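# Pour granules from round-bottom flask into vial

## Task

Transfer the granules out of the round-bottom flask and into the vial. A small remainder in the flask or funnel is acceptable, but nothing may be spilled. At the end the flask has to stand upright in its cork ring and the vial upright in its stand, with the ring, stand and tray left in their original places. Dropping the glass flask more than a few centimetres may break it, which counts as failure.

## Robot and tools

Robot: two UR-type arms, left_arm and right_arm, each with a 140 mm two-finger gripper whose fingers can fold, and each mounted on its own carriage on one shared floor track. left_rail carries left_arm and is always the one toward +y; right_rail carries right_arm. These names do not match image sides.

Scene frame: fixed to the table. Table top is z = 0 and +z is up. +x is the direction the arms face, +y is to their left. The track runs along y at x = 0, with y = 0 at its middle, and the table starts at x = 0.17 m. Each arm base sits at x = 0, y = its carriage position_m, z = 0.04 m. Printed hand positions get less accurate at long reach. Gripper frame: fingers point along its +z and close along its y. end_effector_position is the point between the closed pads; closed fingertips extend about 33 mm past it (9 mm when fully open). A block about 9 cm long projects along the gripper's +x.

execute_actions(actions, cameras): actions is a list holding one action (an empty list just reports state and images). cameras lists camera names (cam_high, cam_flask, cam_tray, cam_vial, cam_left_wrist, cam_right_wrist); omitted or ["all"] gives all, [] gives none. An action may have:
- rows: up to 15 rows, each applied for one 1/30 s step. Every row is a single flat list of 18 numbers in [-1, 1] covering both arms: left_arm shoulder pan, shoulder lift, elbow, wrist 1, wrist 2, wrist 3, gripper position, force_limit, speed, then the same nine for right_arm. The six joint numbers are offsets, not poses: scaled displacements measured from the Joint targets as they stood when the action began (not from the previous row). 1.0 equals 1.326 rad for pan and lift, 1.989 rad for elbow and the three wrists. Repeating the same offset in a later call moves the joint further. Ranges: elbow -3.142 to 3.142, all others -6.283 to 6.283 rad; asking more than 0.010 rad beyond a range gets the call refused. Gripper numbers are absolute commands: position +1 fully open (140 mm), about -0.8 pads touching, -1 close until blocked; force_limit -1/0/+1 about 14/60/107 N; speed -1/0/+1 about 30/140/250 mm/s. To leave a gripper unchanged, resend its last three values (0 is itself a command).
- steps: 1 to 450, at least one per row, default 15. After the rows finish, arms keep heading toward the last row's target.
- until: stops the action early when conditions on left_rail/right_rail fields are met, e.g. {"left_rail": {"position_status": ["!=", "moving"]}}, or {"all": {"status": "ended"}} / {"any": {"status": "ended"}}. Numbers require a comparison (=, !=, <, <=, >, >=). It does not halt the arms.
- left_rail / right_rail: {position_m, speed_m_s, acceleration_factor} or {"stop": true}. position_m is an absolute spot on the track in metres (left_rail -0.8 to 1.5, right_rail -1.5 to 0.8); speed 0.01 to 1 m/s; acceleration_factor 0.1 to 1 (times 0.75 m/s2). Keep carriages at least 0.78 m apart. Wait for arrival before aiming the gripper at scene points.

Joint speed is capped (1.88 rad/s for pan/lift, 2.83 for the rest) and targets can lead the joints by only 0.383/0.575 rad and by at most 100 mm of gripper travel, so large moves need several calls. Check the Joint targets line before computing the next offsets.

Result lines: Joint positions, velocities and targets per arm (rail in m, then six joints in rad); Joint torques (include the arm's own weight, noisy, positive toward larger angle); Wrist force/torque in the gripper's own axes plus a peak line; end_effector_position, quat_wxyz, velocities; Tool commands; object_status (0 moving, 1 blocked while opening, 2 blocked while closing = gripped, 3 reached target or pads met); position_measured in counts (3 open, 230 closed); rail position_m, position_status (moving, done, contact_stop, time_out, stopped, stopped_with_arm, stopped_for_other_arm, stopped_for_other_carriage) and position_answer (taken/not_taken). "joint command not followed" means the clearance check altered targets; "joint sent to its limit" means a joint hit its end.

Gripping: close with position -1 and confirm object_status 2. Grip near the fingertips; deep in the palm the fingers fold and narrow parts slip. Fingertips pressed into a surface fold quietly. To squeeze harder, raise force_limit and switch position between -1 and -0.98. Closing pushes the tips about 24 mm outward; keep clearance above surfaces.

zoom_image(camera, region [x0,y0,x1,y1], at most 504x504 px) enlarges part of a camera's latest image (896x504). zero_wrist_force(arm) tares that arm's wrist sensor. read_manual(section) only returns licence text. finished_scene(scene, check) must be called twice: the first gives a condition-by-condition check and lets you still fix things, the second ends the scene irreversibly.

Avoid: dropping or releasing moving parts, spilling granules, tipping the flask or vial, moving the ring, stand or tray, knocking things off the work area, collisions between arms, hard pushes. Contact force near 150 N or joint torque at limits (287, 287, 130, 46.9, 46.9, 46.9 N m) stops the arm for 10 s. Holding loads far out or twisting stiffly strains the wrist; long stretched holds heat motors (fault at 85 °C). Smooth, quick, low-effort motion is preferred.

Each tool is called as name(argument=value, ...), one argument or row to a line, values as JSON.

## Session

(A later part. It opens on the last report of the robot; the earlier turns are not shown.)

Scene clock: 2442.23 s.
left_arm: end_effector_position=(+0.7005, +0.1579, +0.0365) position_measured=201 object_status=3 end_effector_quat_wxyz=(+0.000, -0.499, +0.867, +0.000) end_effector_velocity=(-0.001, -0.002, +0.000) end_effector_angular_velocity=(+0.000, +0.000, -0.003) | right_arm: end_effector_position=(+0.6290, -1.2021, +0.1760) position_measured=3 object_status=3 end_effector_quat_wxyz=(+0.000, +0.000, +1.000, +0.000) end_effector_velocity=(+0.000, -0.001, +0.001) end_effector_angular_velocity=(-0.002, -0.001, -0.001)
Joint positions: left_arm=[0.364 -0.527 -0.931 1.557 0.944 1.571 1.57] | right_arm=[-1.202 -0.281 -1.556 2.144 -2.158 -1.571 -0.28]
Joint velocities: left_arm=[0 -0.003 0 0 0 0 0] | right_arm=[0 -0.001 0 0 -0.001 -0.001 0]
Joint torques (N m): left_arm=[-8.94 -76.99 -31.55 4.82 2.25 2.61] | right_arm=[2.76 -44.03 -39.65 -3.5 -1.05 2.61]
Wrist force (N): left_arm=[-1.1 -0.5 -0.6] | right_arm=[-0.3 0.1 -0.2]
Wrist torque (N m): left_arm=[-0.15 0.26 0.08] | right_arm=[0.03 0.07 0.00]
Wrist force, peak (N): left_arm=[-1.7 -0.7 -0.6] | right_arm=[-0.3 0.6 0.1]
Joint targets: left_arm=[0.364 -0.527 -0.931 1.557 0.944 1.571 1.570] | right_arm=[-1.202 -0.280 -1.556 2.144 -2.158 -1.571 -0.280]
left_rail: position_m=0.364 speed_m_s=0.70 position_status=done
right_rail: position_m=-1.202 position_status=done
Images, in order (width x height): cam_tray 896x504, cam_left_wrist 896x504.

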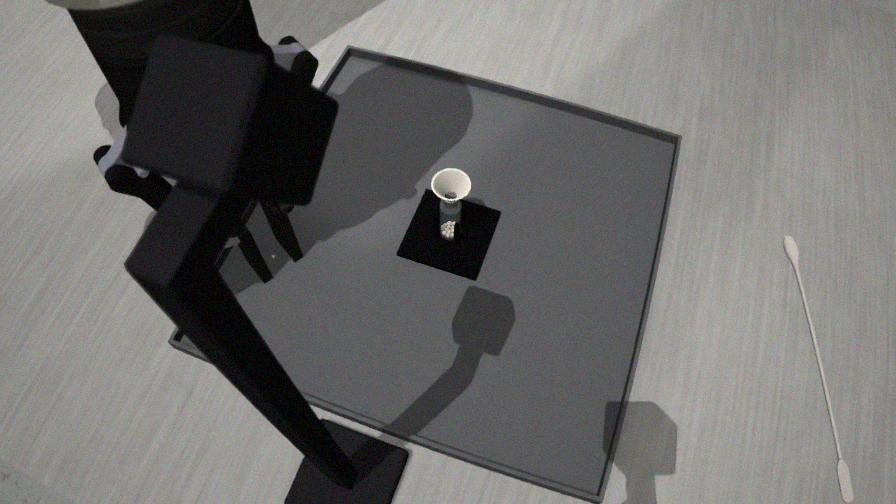

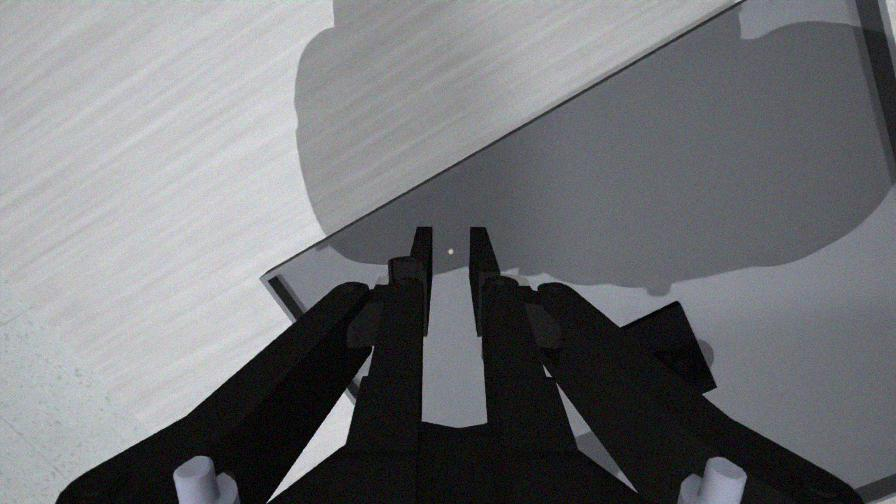

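execute_actions(
  actions=[
    {"rows": [[0, 0, 0, 0, 0, 0, -1, -1, -1, 0, 0, 0, 0, 0, 0, 1, 1, 1]], "steps": 26},
  ],
  cameras=["cam_left_wrist", "cam_tray"],
)

zoom_image(
  camera="cam_left_wrist",
  region=[405, 200, 500, 270],
)

zoom_image(
  camera="cam_tray",
  region=[220, 190, 330, 300],
)

Scene clock: 2448.50 s.
left_arm: end_effector_position=(+0.7004, +0.1576, +0.0365) position_measured=231 object_status=3 end_effector_quat_wxyz=(+0.000, -0.499, +0.867, +0.000) end_effector_velocity=(+0.000, +0.000, +0.000) end_effector_angular_velocity=(-0.001, +0.001, -0.001) | right_arm: end_effector_position=(+0.6290, -1.2021, +0.1760) position_measured=3 object_status=3 end_effector_quat_wxyz=(+0.000, +0.000, +1.000, +0.000) end_effector_velocity=(-0.001, +0.000, +0.000) end_effector_angular_velocity=(+0.000, +0.001, +0.000)
Joint positions: left_arm=[0.364 -0.527 -0.931 1.557 0.944 1.571 1.57] | right_arm=[-1.202 -0.281 -1.556 2.144 -2.158 -1.571 -0.28]
Joint velocities: left_arm=[0 0 0 0 0 0.001 0.001] | right_arm=[0 0.001 0 0.001 0 -0.001 0]
Joint torques (N m): left_arm=[-11.47 -77.18 -39.13 6.04 2.18 2.28] | right_arm=[2.96 -45.91 -39.87 -3.51 -0.63 2.22]
Wrist force (N): left_arm=[-0.7 -0.7 -0.3] | right_arm=[0.2 0.2 0.0]
Wrist torque (N m): left_arm=[-0.18 0.17 0.08] | right_arm=[0.05 -0.03 0.01]
Wrist force, peak (N): left_arm=[-1.3 -0.6 -1.1] | right_arm=[0.6 0.5 0.1]
Joint targets: left_arm=[0.364 -0.527 -0.931 1.557 0.944 1.571 1.570] | right_arm=[-1.202 -0.280 -1.556 2.144 -2.158 -1.571 -0.280]
left_rail: position_m=0.364 speed_m_s=0.70 position_status=done
right_rail: position_m=-1.202 position_status=done
Images, in order (width x height): cam_tray 896x504, cam_left_wrist 896x504.

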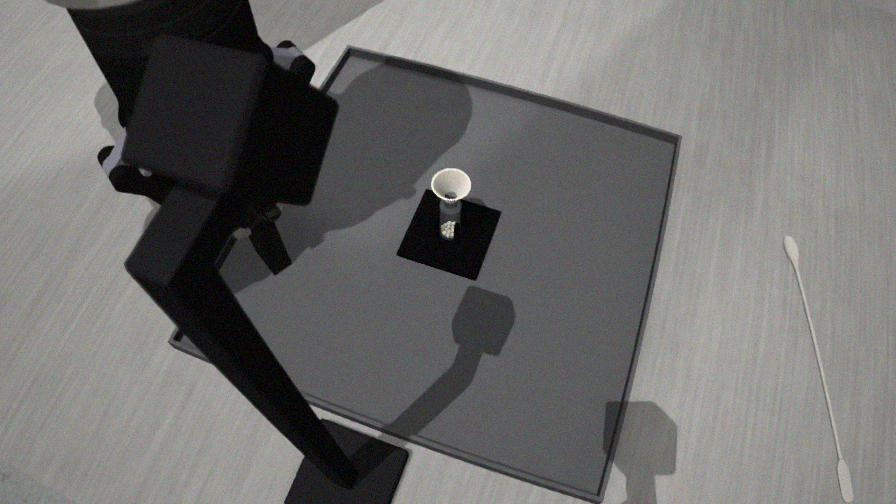

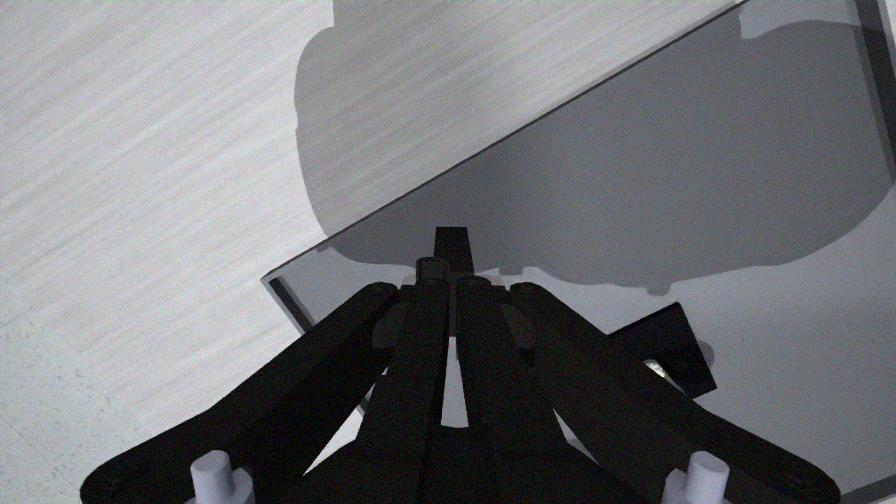

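Scaled by 5.305 from the camera's 896x504 image, which has a finer 1280x720 frame.

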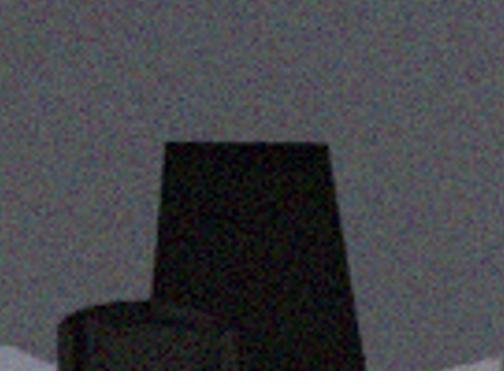

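Scaled by 4.582 from the camera's 896x504 image, which has a finer 1280x720 frame.

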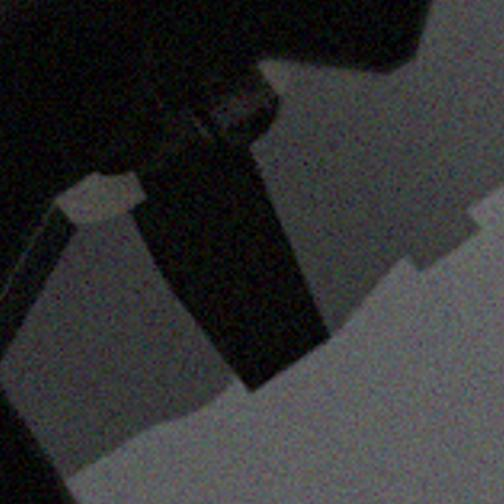

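execute_actions(
  actions=[],
  cameras=["cam_left_wrist", "cam_tray", "cam_vial"],
)

zoom_image(
  camera="cam_tray",
  region=[250, 240, 310, 290],
)

zoom_image(
  camera="cam_vial",
  region=[0, 404, 140, 504],
)

zoom_image(
  camera="cam_left_wrist",
  region=[425, 215, 480, 255],
)

Scene clock: 2474.27 s.
left_arm: end_effector_position=(+0.7004, +0.1576, +0.0365) position_measured=231 object_status=3 end_effector_quat_wxyz=(+0.000, -0.499, +0.867, +0.000) end_effector_velocity=(+0.000, +0.001, +0.000) end_effector_angular_velocity=(+0.000, +0.000, +0.003) | right_arm: end_effector_position=(+0.6290, -1.2021, +0.1760) position_measured=3 object_status=3 end_effector_quat_wxyz=(+0.000, +0.000, +1.000, +0.000) end_effector_velocity=(+0.000, -0.001, +0.000) end_effector_angular_velocity=(-0.001, +0.000, +0.000)
Joint positions: left_arm=[0.364 -0.527 -0.931 1.557 0.944 1.571 1.57] | right_arm=[-1.202 -0.281 -1.556 2.144 -2.158 -1.571 -0.28]
Joint velocities: left_arm=[0 0.001 0 0 0 0 -0.002] | right_arm=[0 -0.001 0 0 0 -0.001 0]
Joint torques (N m): left_arm=[-7.07 -78.42 -37.76 6.02 2.35 2.41] | right_arm=[1.79 -45.2 -39.88 -3.75 -0.64 2.29]
Wrist force (N): left_arm=[-1.2 -0.9 -0.7] | right_arm=[0.2 -0.1 0.1]
Wrist torque (N m): left_arm=[-0.23 0.30 0.08] | right_arm=[-0.02 -0.03 0.01]
Wrist force, peak (N): left_arm=[-1.4 -0.7 -0.8] | right_arm=[0.2 0.7 0.1]
Joint targets: left_arm=[0.364 -0.527 -0.931 1.557 0.944 1.571 1.570] | right_arm=[-1.202 -0.280 -1.556 2.144 -2.158 -1.571 -0.280]
Tool commands: left_gripper/position=-1.0 left_gripper/force_limit=-1.0 left_gripper/speed=-1.0 right_gripper/position=+1.0 right_gripper/force_limit=+1.0 right_gripper/speed=+1.0
left_rail: position_m=0.364 speed_m_s=0.70 position_status=done
right_rail: position_m=-1.202 position_status=done
Images, in order (width x height): cam_tray 896x504, cam_vial 896x504, cam_left_wrist 896x504.

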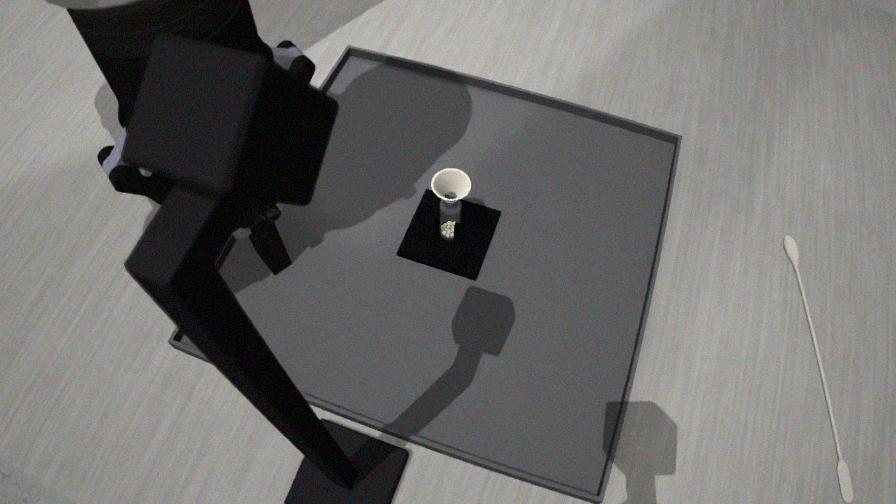

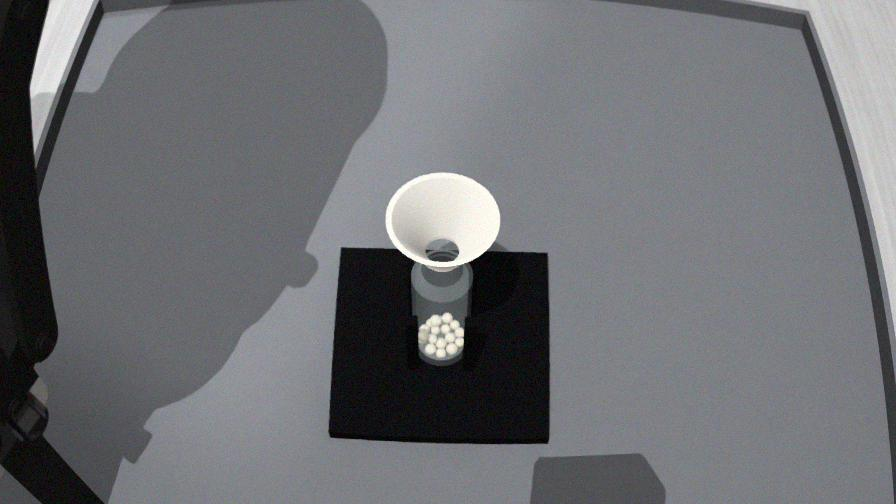

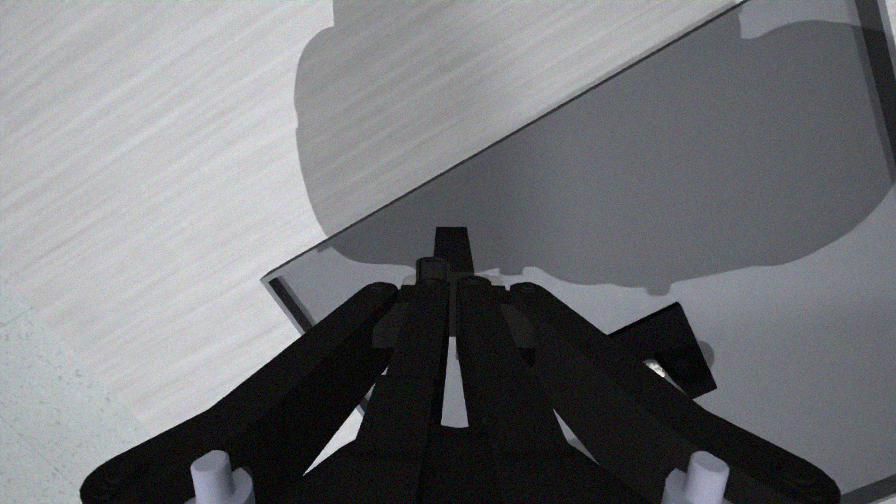

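Scaled by 8.400 from the camera's 896x504 image, which has a finer 1280x720 frame.

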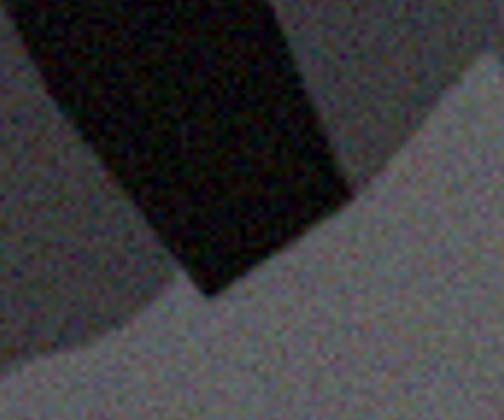

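Scaled by 3.600 from the camera's 896x504 image, which has a finer 1280x720 frame.

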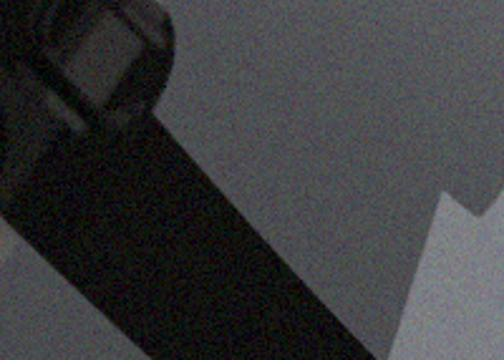

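Scaled by 9.164 from the camera's 896x504 image, which has a finer 1280x720 frame.

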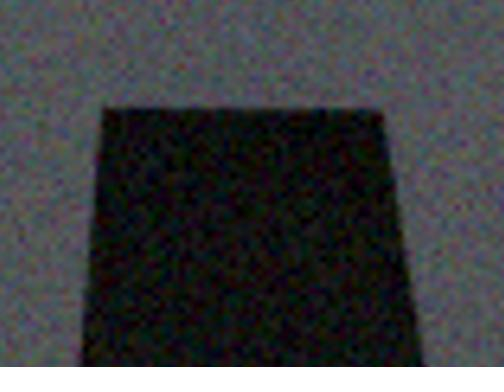

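execute_actions(
  actions=[
    {"rows": [[0, -0.00009, -0.000028, 0.000088, 0, 0, -1, -1, -1, 0, 0, 0, 0, 0, 0, 1, 1, 1], [0, -0.00062, -0.000195, 0.00061, 0, 0, -1, -1, -1, 0, 0, 0, 0, 0, 0, 1, 1, 1], [0, -0.001754, -0.000554, 0.001722, 0, 0, -1, -1, -1, 0, 0, 0, 0, 0, 0, 1, 1, 1], [0, -0.003331, -0.001052, 0.003271, 0, 0, -1, -1, -1, 0, 0, 0, 0, 0, 0, 1, 1, 1], [0, -0.004997, -0.001578, 0.004906, 0, 0, -1, -1, -1, 0, 0, 0, 0, 0, 0, 1, 1, 1], [0, -0.006302, -0.00199, 0.006187, 0, 0, -1, -1, -1, 0, 0, 0, 0, 0, 0, 1, 1, 1], [0, -0.006985, -0.002206, 0.006858, 0, 0, -1, -1, -1, 0, 0, 0, 0, 0, 0, 1, 1, 1], [0, -0.00719, -0.00227, 0.00706, 0, 0, -1, -1, -1, 0, 0, 0, 0, 0, 0, 1, 1, 1]], "steps": 11},
  ],
  cameras=["cam_left_wrist", "cam_tray"],
)

zoom_image(
  camera="cam_tray",
  region=[220, 190, 330, 300],
)

zoom_image(
  camera="cam_left_wrist",
  region=[405, 190, 500, 260],
)

Scene clock: 2485.60 s.
left_arm: end_effector_position=(+0.7004, +0.1576, +0.0462) position_measured=231 object_status=3 end_effector_quat_wxyz=(+0.000, -0.499, +0.867, +0.000) end_effector_velocity=(+0.000, +0.000, +0.003) end_effector_angular_velocity=(+0.001, -0.001, +0.000) | right_arm: end_effector_position=(+0.6290, -1.2021, +0.1760) position_measured=3 object_status=3 end_effector_quat_wxyz=(+0.000, +0.000, +1.000, +0.000) end_effector_velocity=(+0.000, +0.000, +0.001) end_effector_angular_velocity=(-0.001, -0.001, +0.000)
Joint positions: left_arm=[0.364 -0.527 -0.94 1.553 0.958 1.571 1.57] | right_arm=[-1.202 -0.281 -1.556 2.144 -2.158 -1.571 -0.28]
Joint velocities: left_arm=[0 0 -0.003 -0.001 0.003 -0.001 -0.001] | right_arm=[0 0 -0.002 0 0 0 0]
Joint torques (N m): left_arm=[-6.61 -94.07 -41.54 6.66 2.11 2.3] | right_arm=[3.49 -46.58 -38.94 -3.36 -0.47 2.56]
Wrist force (N): left_arm=[-0.9 -0.6 -1.0] | right_arm=[0.2 0.0 -0.4]
Wrist torque (N m): left_arm=[-0.16 0.23 0.08] | right_arm=[0.00 -0.02 0.01]
Wrist force, peak (N): left_arm=[-1.1 -0.8 -1.1] | right_arm=[0.5 0.4 0.5]
Joint targets: left_arm=[0.364 -0.527 -0.940 1.553 0.958 1.571 1.570] | right_arm=[-1.202 -0.280 -1.556 2.144 -2.158 -1.571 -0.280]
left_rail: position_m=0.364 speed_m_s=0.70 position_status=done
right_rail: position_m=-1.202 position_status=done
Images, in order (width x height): cam_tray 896x504, cam_left_wrist 896x504.

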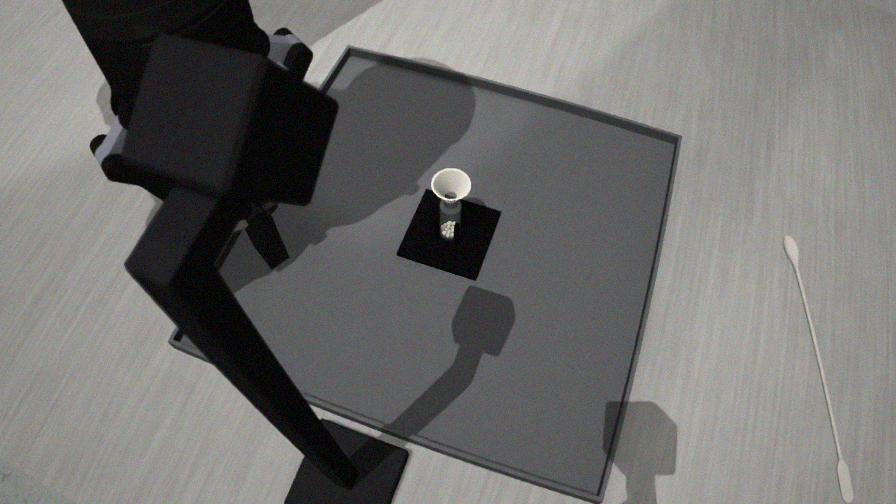

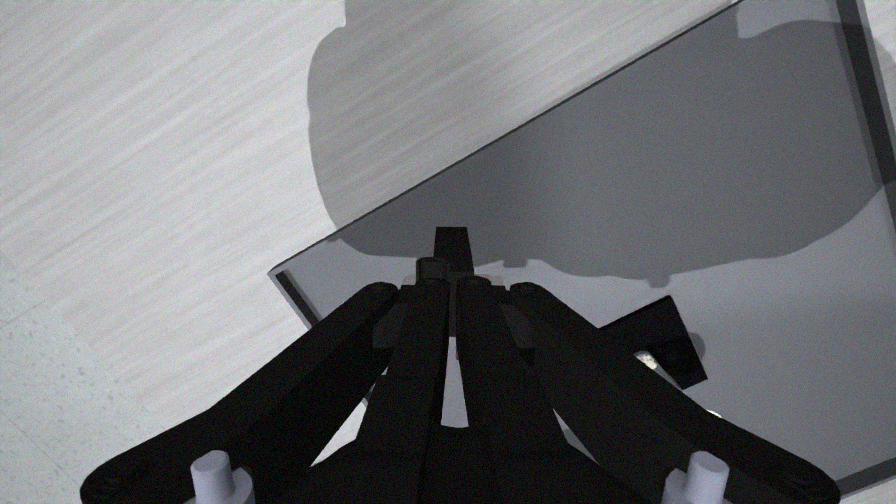

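Scaled by 4.582 from the camera's 896x504 image, which has a finer 1280x720 frame.

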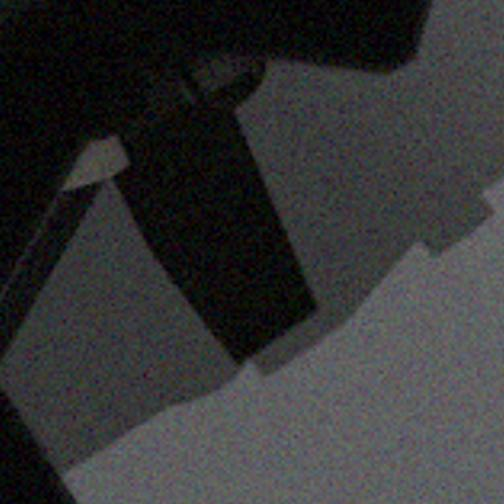

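Scaled by 5.305 from the camera's 896x504 image, which has a finer 1280x720 frame.

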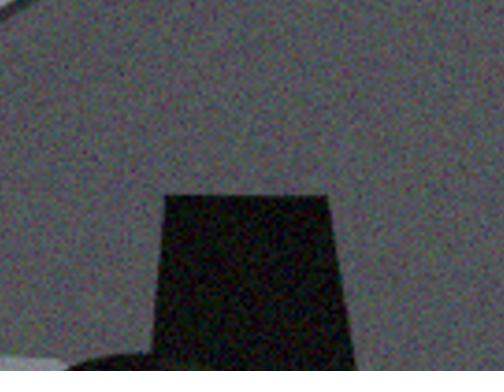

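execute_actions(
  actions=[
    {"rows": [[0, -0.000115, -0.00005, 0.000127, 0, 0, -1, -1, -1, 0, 0, 0, 0, 0, 0, 1, 1, 1], [0, -0.000819, -0.000358, 0.000904, 0, 0, -1, -1, -1, 0, 0, 0, 0, 0, 0, 1, 1, 1], [0, -0.002468, -0.001081, 0.002726, 0, 0, -1, -1, -1, 0, 0, 0, 0, 0, 0, 1, 1, 1], [0, -0.005197, -0.002275, 0.005739, 0, 0, -1, -1, -1, 0, 0, 0, 0, 0, 0, 1, 1, 1], [0, -0.008949, -0.003918, 0.009883, 0, 0, -1, -1, -1, 0, 0, 0, 0, 0, 0, 1, 1, 1], [0, -0.013532, -0.005925, 0.014944, 0, 0, -1, -1, -1, 0, 0, 0, 0, 0, 0, 1, 1, 1], [0, -0.01866, -0.00817, 0.020608, 0, 0, -1, -1, -1, 0, 0, 0, 0, 0, 0, 1, 1, 1], [0, -0.023973, -0.010496, 0.026474, 0, 0, -1, -1, -1, 0, 0, 0, 0, 0, 0, 1, 1, 1], [0, -0.029101, -0.012741, 0.032138, 0, 0, -1, -1, -1, 0, 0, 0, 0, 0, 0, 1, 1, 1], [0, -0.033684, -0.014748, 0.037199, 0, 0, -1, -1, -1, 0, 0, 0, 0, 0, 0, 1, 1, 1], [0, -0.037436, -0.016391, 0.041343, 0, 0, -1, -1, -1, 0, 0, 0, 0, 0, 0, 1, 1, 1], [0, -0.040165, -0.017585, 0.044356, 0, 0, -1, -1, -1, 0, 0, 0, 0, 0, 0, 1, 1, 1], [0, -0.041814, -0.018308, 0.046178, 0, 0, -1, -1, -1, 0, 0, 0, 0, 0, 0, 1, 1, 1], [0, -0.042518, -0.018616, 0.046955, 0, 0, -1, -1, -1, 0, 0, 0, 0, 0, 0, 1, 1, 1], [0, -0.042633, -0.018666, 0.047082, 0, 0, -1, -1, -1, 0, 0, 0, 0, 0, 0, 1, 1, 1]], "steps": 18},
  ],
  cameras=["cam_left_wrist", "cam_tray"],
)

zoom_image(
  camera="cam_left_wrist",
  region=[405, 190, 500, 260],
)

zoom_image(
  camera="cam_tray",
  region=[220, 190, 330, 300],
)

Scene clock: 2530.60 s.
left_arm: end_effector_position=(+0.7005, +0.1575, +0.1110) position_measured=231 object_status=3 end_effector_quat_wxyz=(+0.000, -0.499, +0.867, +0.000) end_effector_velocity=(+0.000, +0.000, +0.002) end_effector_angular_velocity=(+0.000, -0.001, +0.000) | right_arm: end_effector_position=(+0.6290, -1.2021, +0.1760) position_measured=3 object_status=3 end_effector_quat_wxyz=(+0.000, +0.000, +1.000, +0.000) end_effector_velocity=(+0.000, +0.001, +0.000) end_effector_angular_velocity=(+0.000, +0.001, +0.002)
Joint positions: left_arm=[0.364 -0.527 -0.997 1.516 1.051 1.571 1.57] | right_arm=[-1.202 -0.281 -1.556 2.144 -2.158 -1.571 -0.28]
Joint velocities: left_arm=[0 0 -0.002 -0.001 0.003 -0.001 0] | right_arm=[0 0.002 0 0 0.001 0 0]
Joint torques (N m): left_arm=[-6.03 -100.39 -44.13 7.52 2.11 2.13] | right_arm=[4.69 -45.15 -39.35 -3.58 -0.67 2.13]
Wrist force (N): left_arm=[-0.6 -1.0 -0.8] | right_arm=[0.1 0.2 0.3]
Wrist torque (N m): left_arm=[-0.23 0.13 0.10] | right_arm=[0.03 -0.01 0.01]
Wrist force, peak (N): left_arm=[-0.9 -0.5 -2.1] | right_arm=[0.7 0.2 -0.1]
Joint targets: left_arm=[0.364 -0.527 -0.997 1.516 1.052 1.571 1.570] | right_arm=[-1.202 -0.280 -1.556 2.144 -2.158 -1.571 -0.280]
left_rail: position_m=0.364 speed_m_s=0.70 position_status=done
right_rail: position_m=-1.202 position_status=done
Images, in order (width x height): cam_tray 896x504, cam_left_wrist 896x504.

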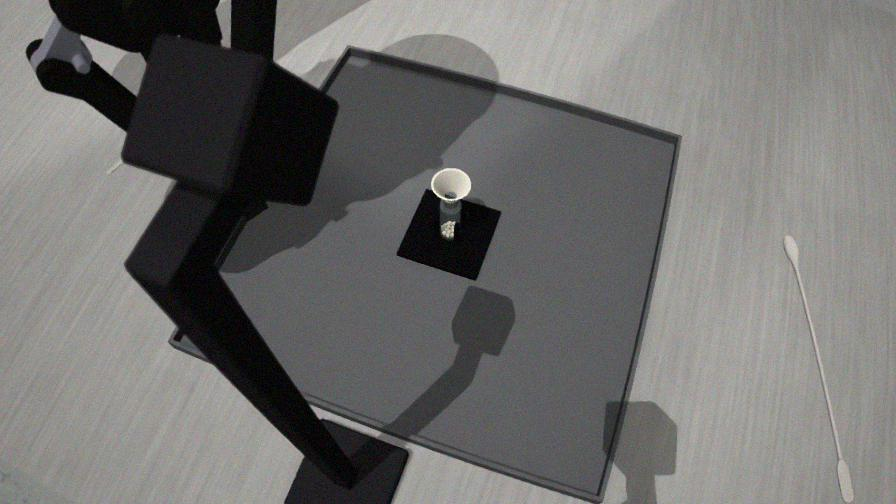

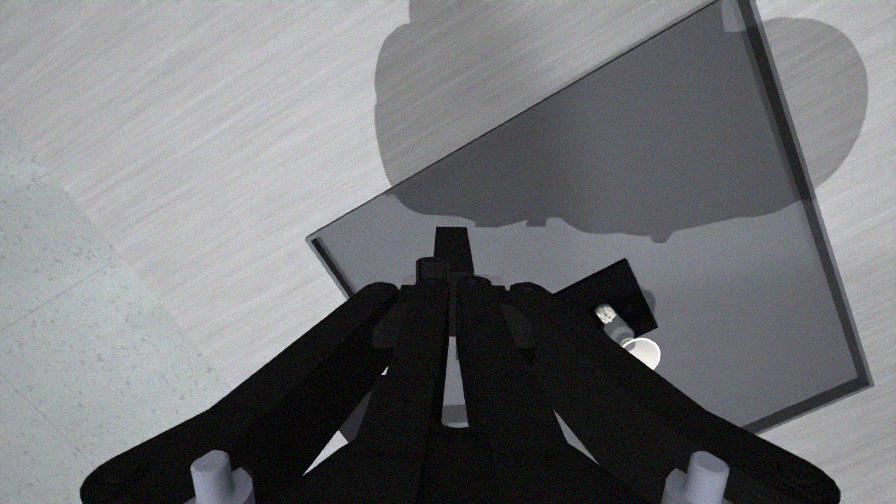

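Scaled by 5.305 from the camera's 896x504 image, which has a finer 1280x720 frame.

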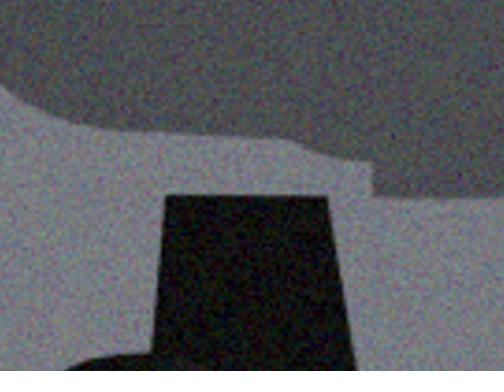

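Scaled by 4.582 from the camera's 896x504 image, which has a finer 1280x720 frame.

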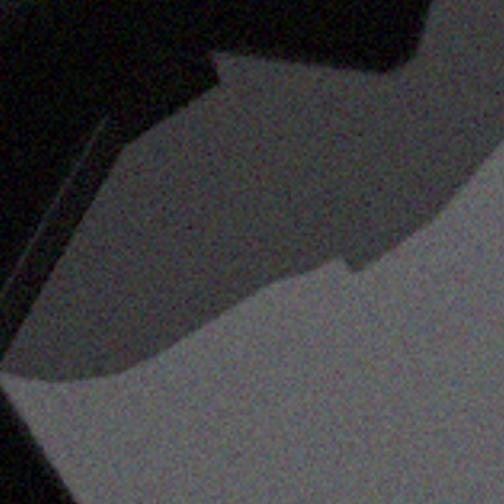

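zoom_image(
  camera="cam_left_wrist",
  region=[300, 80, 600, 290],
)

zoom_image(
  camera="cam_left_wrist",
  region=[560, 180, 880, 440],
)

zoom_image(
  camera="cam_tray",
  region=[170, 180, 470, 400],
)

Scaled by 1.680 from the camera's 896x504 image, which has a finer 1280x720 frame.

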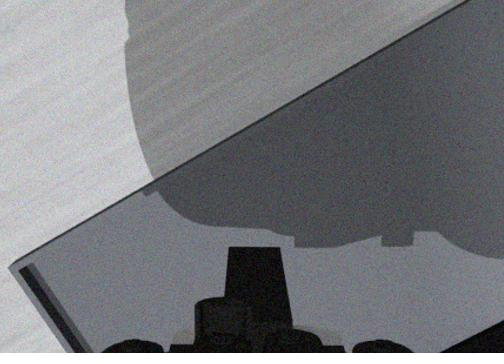

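Scaled by 1.575 from the camera's 896x504 image, which has a finer 1280x720 frame.

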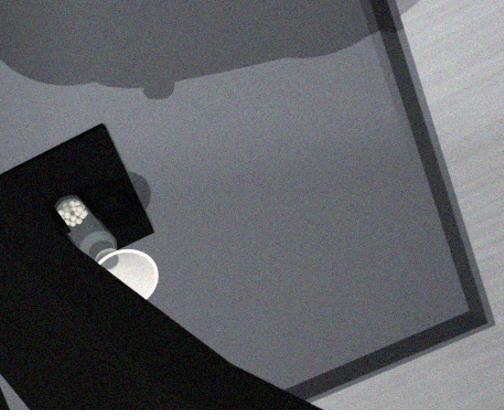

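Scaled by 1.680 from the camera's 896x504 image, which has a finer 1280x720 frame.

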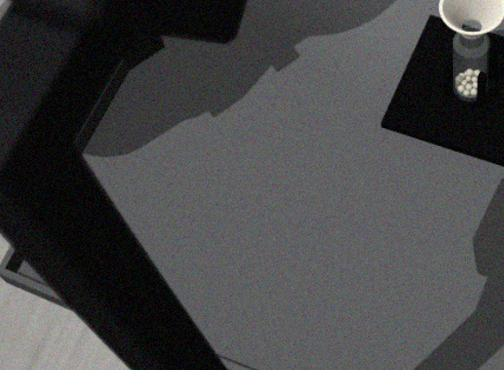

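execute_actions(
  actions=[
    {"rows": [[0.000234, -0.000256, 0.000269, -0.000098, 0, 0, -1, -1, -1, 0, 0, 0, 0, 0, 0, 1, 1, 1], [0.001663, -0.00182, 0.001911, -0.000698, 0, 0, -1, -1, -1, 0, 0, 0, 0, 0, 0, 1, 1, 1], [0.005016, -0.005488, 0.005764, -0.002105, 0, 0, -1, -1, -1, 0, 0, 0, 0, 0, 0, 1, 1, 1], [0.01056, -0.011553, 0.012134, -0.004432, 0, 0, -1, -1, -1, 0, 0, 0, 0, 0, 0, 1, 1, 1], [0.018183, -0.019894, 0.020894, -0.007632, 0, 0, -1, -1, -1, 0, 0, 0, 0, 0, 0, 1, 1, 1], [0.027496, -0.030083, 0.031595, -0.01154, 0, 0, -1, -1, -1, 0, 0, 0, 0, 0, 0, 1, 1, 1], [0.037918, -0.041484, 0.04357, -0.015914, 0, 0, -1, -1, -1, 0, 0, 0, 0, 0, 0, 1, 1, 1], [0.048711, -0.053294, 0.055974, -0.020445, 0, 0, -1, -1, -1, 0, 0, 0, 0, 0, 0, 1, 1, 1], [0.059133, -0.064695, 0.067949, -0.024819, 0, 0, -1, -1, -1, 0, 0, 0, 0, 0, 0, 1, 1, 1], [0.068446, -0.074884, 0.07865, -0.028727, 0, 0, -1, -1, -1, 0, 0, 0, 0, 0, 0, 1, 1, 1], [0.076069, -0.083225, 0.08741, -0.031927, 0, 0, -1, -1, -1, 0, 0, 0, 0, 0, 0, 1, 1, 1], [0.081613, -0.08929, 0.09378, -0.034254, 0, 0, -1, -1, -1, 0, 0, 0, 0, 0, 0, 1, 1, 1], [0.084966, -0.092958, 0.097633, -0.035661, 0, 0, -1, -1, -1, 0, 0, 0, 0, 0, 0, 1, 1, 1], [0.086395, -0.094522, 0.099275, -0.036261, 0, 0, -1, -1, -1, 0, 0, 0, 0, 0, 0, 1, 1, 1], [0.086629, -0.094778, 0.099544, -0.036359, 0, 0, -1, -1, -1, 0, 0, 0, 0, 0, 0, 1, 1, 1]], "steps": 20},
  ],
  cameras=["cam_vial", "cam_tray", "cam_left_wrist"],
)

Scene clock: 2597.80 s.
left_arm: end_effector_position=(+0.6383, +0.2747, +0.1138) position_measured=231 object_status=3 end_effector_quat_wxyz=(+0.000, -0.548, +0.837, +0.000) end_effector_velocity=(-0.002, +0.001, +0.000) end_effector_angular_velocity=(+0.000, +0.002, +0.003) | right_arm: end_effector_position=(+0.6290, -1.2021, +0.1760) position_measured=3 object_status=3 end_effector_quat_wxyz=(+0.000, +0.000, +1.000, +0.000) end_effector_velocity=(+0.000, +0.000, +0.001) end_effector_angular_velocity=(+0.000, -0.001, +0.001)
Joint positions: left_arm=[0.364 -0.413 -1.122 1.713 0.98 1.571 1.57] | right_arm=[-1.202 -0.281 -1.556 2.144 -2.158 -1.571 -0.28]
Joint velocities: left_arm=[-0.001 0.002 -0.002 0.005 -0.001 0 -0.001] | right_arm=[0 0 -0.001 0 0 0.001 -0.001]
Joint torques (N m): left_arm=[13.18 -89.48 -19.6 3.13 2.07 2.24] | right_arm=[3 -44.47 -39.19 -3.25 -1.22 1.79]
Wrist force (N): left_arm=[-0.7 -0.5 -0.2] | right_arm=[0.2 0.2 0.2]
Wrist torque (N m): left_arm=[-0.17 0.17 0.07] | right_arm=[0.05 -0.04 0.01]
Wrist force, peak (N): left_arm=[1.3 -3.6 -0.5] | right_arm=[0.7 0.4 0.1]
Joint targets: left_arm=[0.364 -0.412 -1.123 1.714 0.979 1.571 1.570] | right_arm=[-1.202 -0.280 -1.556 2.144 -2.158 -1.571 -0.280]
left_rail: position_m=0.364 speed_m_s=0.70 position_status=done
right_rail: position_m=-1.202 position_status=done
Images, in order (width x height): cam_tray 896x504, cam_vial 896x504, cam_left_wrist 896x504.

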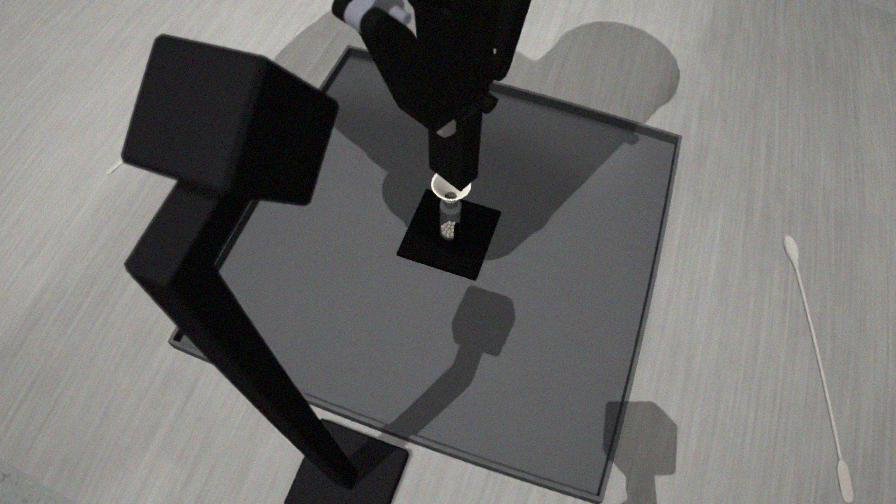

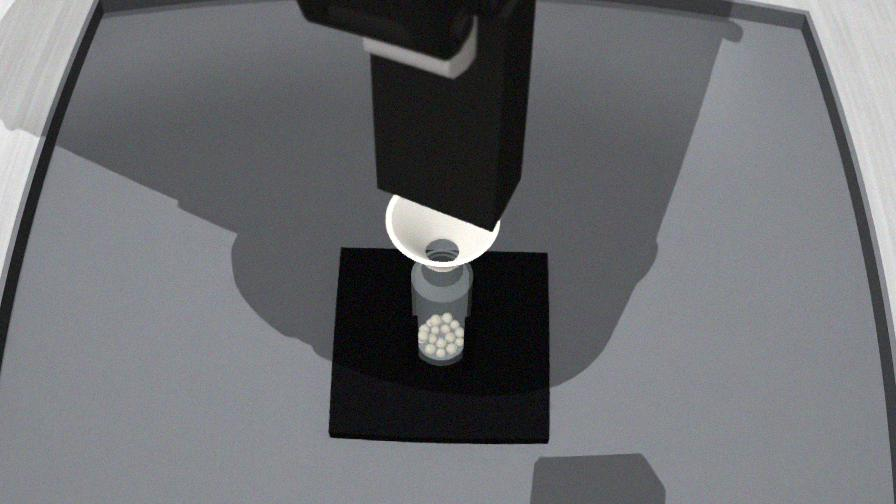

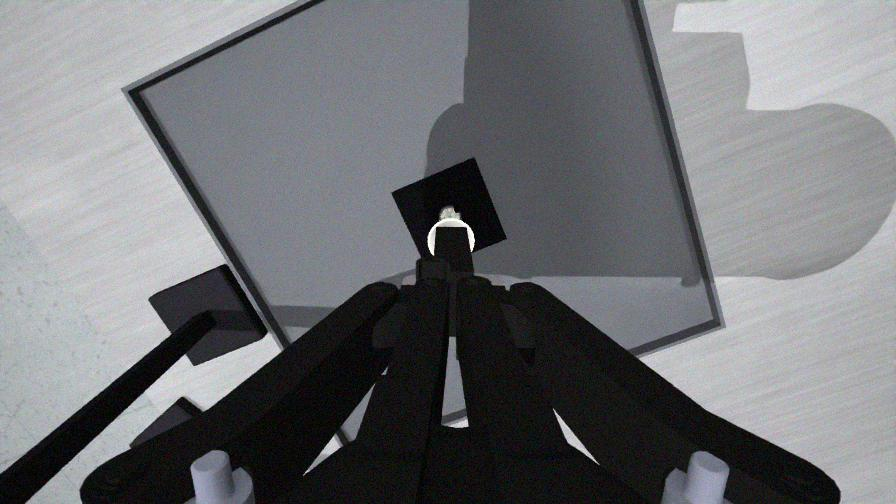

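zoom_image(
  camera="cam_left_wrist",
  region=[400, 190, 510, 280],
)

zoom_image(
  camera="cam_vial",
  region=[340, 130, 560, 300],
)

zoom_image(
  camera="cam_tray",
  region=[400, 110, 520, 260],
)

Scaled by 4.582 from the camera's 896x504 image, which has a finer 1280x720 frame.

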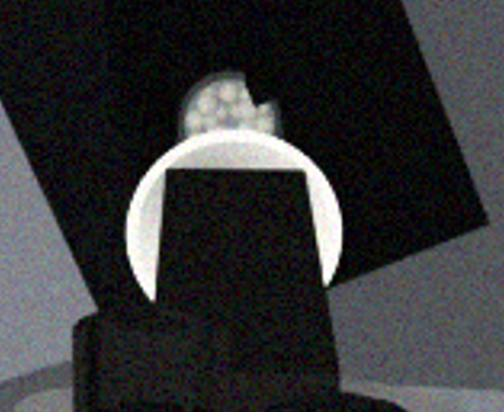

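Scaled by 2.291 from the camera's 896x504 image, which has a finer 1280x720 frame.

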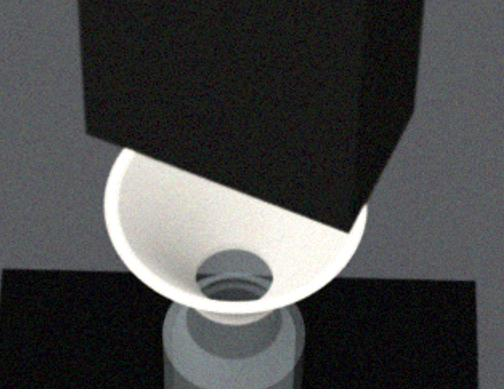

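Scaled by 3.360 from the camera's 896x504 image, which has a finer 1280x720 frame.

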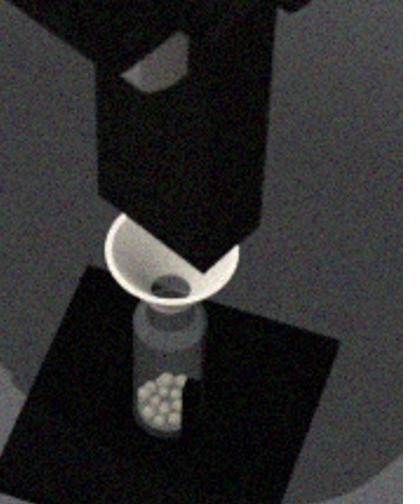

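execute_actions(
  actions=[
    {"rows": [[0, 0.000087, 0.000041, -0.000099, 0, 0, -1, -1, -1, 0, 0, 0, 0, 0, 0, 1, 1, 1], [0, 0.000579, 0.000275, -0.000661, 0, 0, -1, -1, -1, 0, 0, 0, 0, 0, 0, 1, 1, 1], [0, 0.001631, 0.000774, -0.001861, 0, 0, -1, -1, -1, 0, 0, 0, 0, 0, 0, 1, 1, 1], [0, 0.003088, 0.001465, -0.003525, 0, 0, -1, -1, -1, 0, 0, 0, 0, 0, 0, 1, 1, 1], [0, 0.004626, 0.002195, -0.005279, 0, 0, -1, -1, -1, 0, 0, 0, 0, 0, 0, 1, 1, 1], [0, 0.005831, 0.002766, -0.006654, 0, 0, -1, -1, -1, 0, 0, 0, 0, 0, 0, 1, 1, 1], [0, 0.00647, 0.00307, -0.007384, 0, 0, -1, -1, -1, 0, 0, 0, 0, 0, 0, 1, 1, 1], [0, 0.006656, 0.003158, -0.007596, 0, 0, -1, -1, -1, 0, 0, 0, 0, 0, 0, 1, 1, 1]], "steps": 12},
  ],
  cameras=["cam_vial", "cam_tray", "cam_left_wrist"],
)

zoom_image(
  camera="cam_left_wrist",
  region=[400, 190, 510, 280],
)

zoom_image(
  camera="cam_vial",
  region=[340, 130, 560, 300],
)

Scene clock: 2631.13 s.
left_arm: end_effector_position=(+0.6381, +0.2748, +0.1046) position_measured=231 object_status=3 end_effector_quat_wxyz=(+0.000, -0.548, +0.837, +0.000) end_effector_velocity=(+0.000, +0.000, -0.002) end_effector_angular_velocity=(+0.001, +0.000, +0.001) | right_arm: end_effector_position=(+0.6290, -1.2021, +0.1760) position_measured=3 object_status=3 end_effector_quat_wxyz=(+0.000, +0.000, +1.000, +0.000) end_effector_velocity=(-0.001, -0.001, +0.000) end_effector_angular_velocity=(-0.001, +0.001, -0.001)
Joint positions: left_arm=[0.364 -0.412 -1.114 1.72 0.965 1.571 1.57] | right_arm=[-1.202 -0.281 -1.556 2.144 -2.158 -1.571 -0.281]
Joint velocities: left_arm=[0 0 0.002 0.002 -0.003 -0.001 -0.001] | right_arm=[0 -0.001 0 0.001 0.001 -0.001 0]
Joint torques (N m): left_arm=[9.88 -63.32 -19.86 2.2 2.14 2.15] | right_arm=[4.56 -46.99 -40.5 -3.72 -0.79 2.25]
Wrist force (N): left_arm=[-0.6 -0.7 -0.3] | right_arm=[0.3 0.1 -0.2]
Wrist torque (N m): left_arm=[-0.22 0.14 0.07] | right_arm=[0.02 -0.05 0.01]
Wrist force, peak (N): left_arm=[-0.6 -0.8 -1.3] | right_arm=[0.6 0.4 0.2]
Joint targets: left_arm=[0.364 -0.412 -1.114 1.720 0.964 1.571 1.570] | right_arm=[-1.202 -0.280 -1.556 2.144 -2.158 -1.571 -0.280]
left_rail: position_m=0.364 speed_m_s=0.70 position_status=done
right_rail: position_m=-1.202 position_status=done
Images, in order (width x height): cam_tray 896x504, cam_vial 896x504, cam_left_wrist 896x504.

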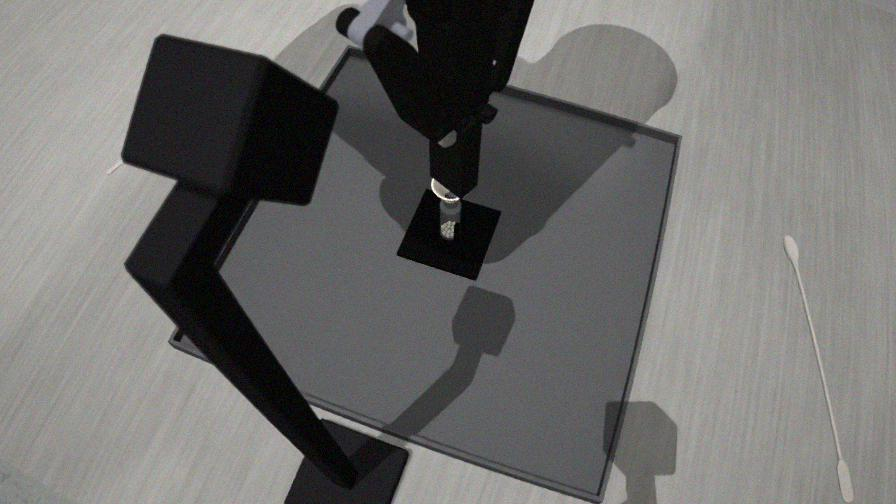

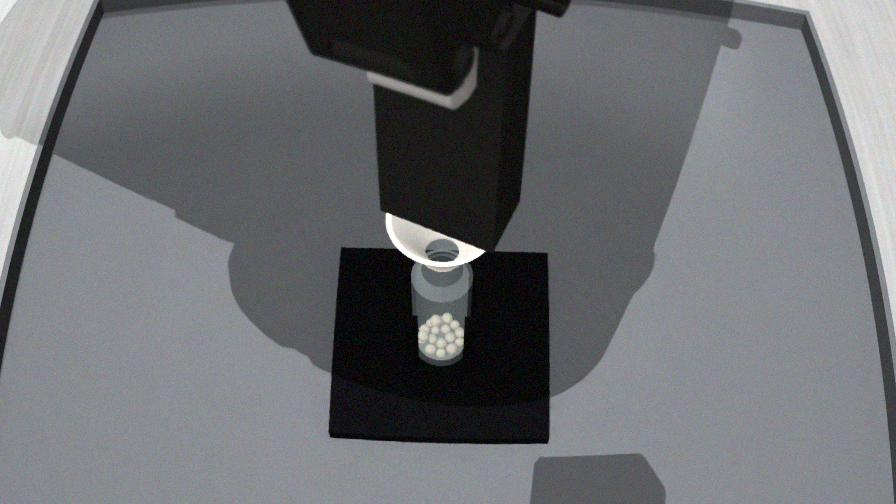

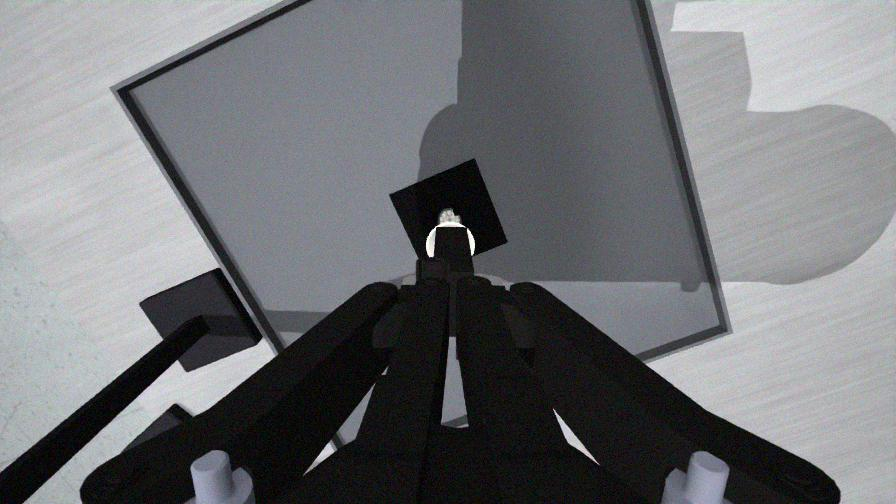

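Scaled by 4.582 from the camera's 896x504 image, which has a finer 1280x720 frame.

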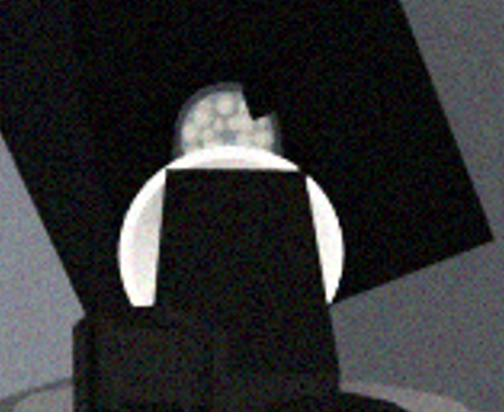

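Scaled by 2.291 from the camera's 896x504 image, which has a finer 1280x720 frame.

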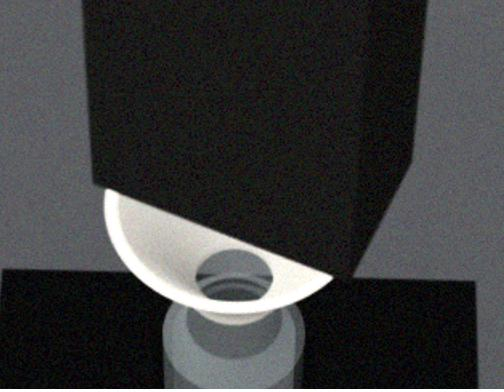

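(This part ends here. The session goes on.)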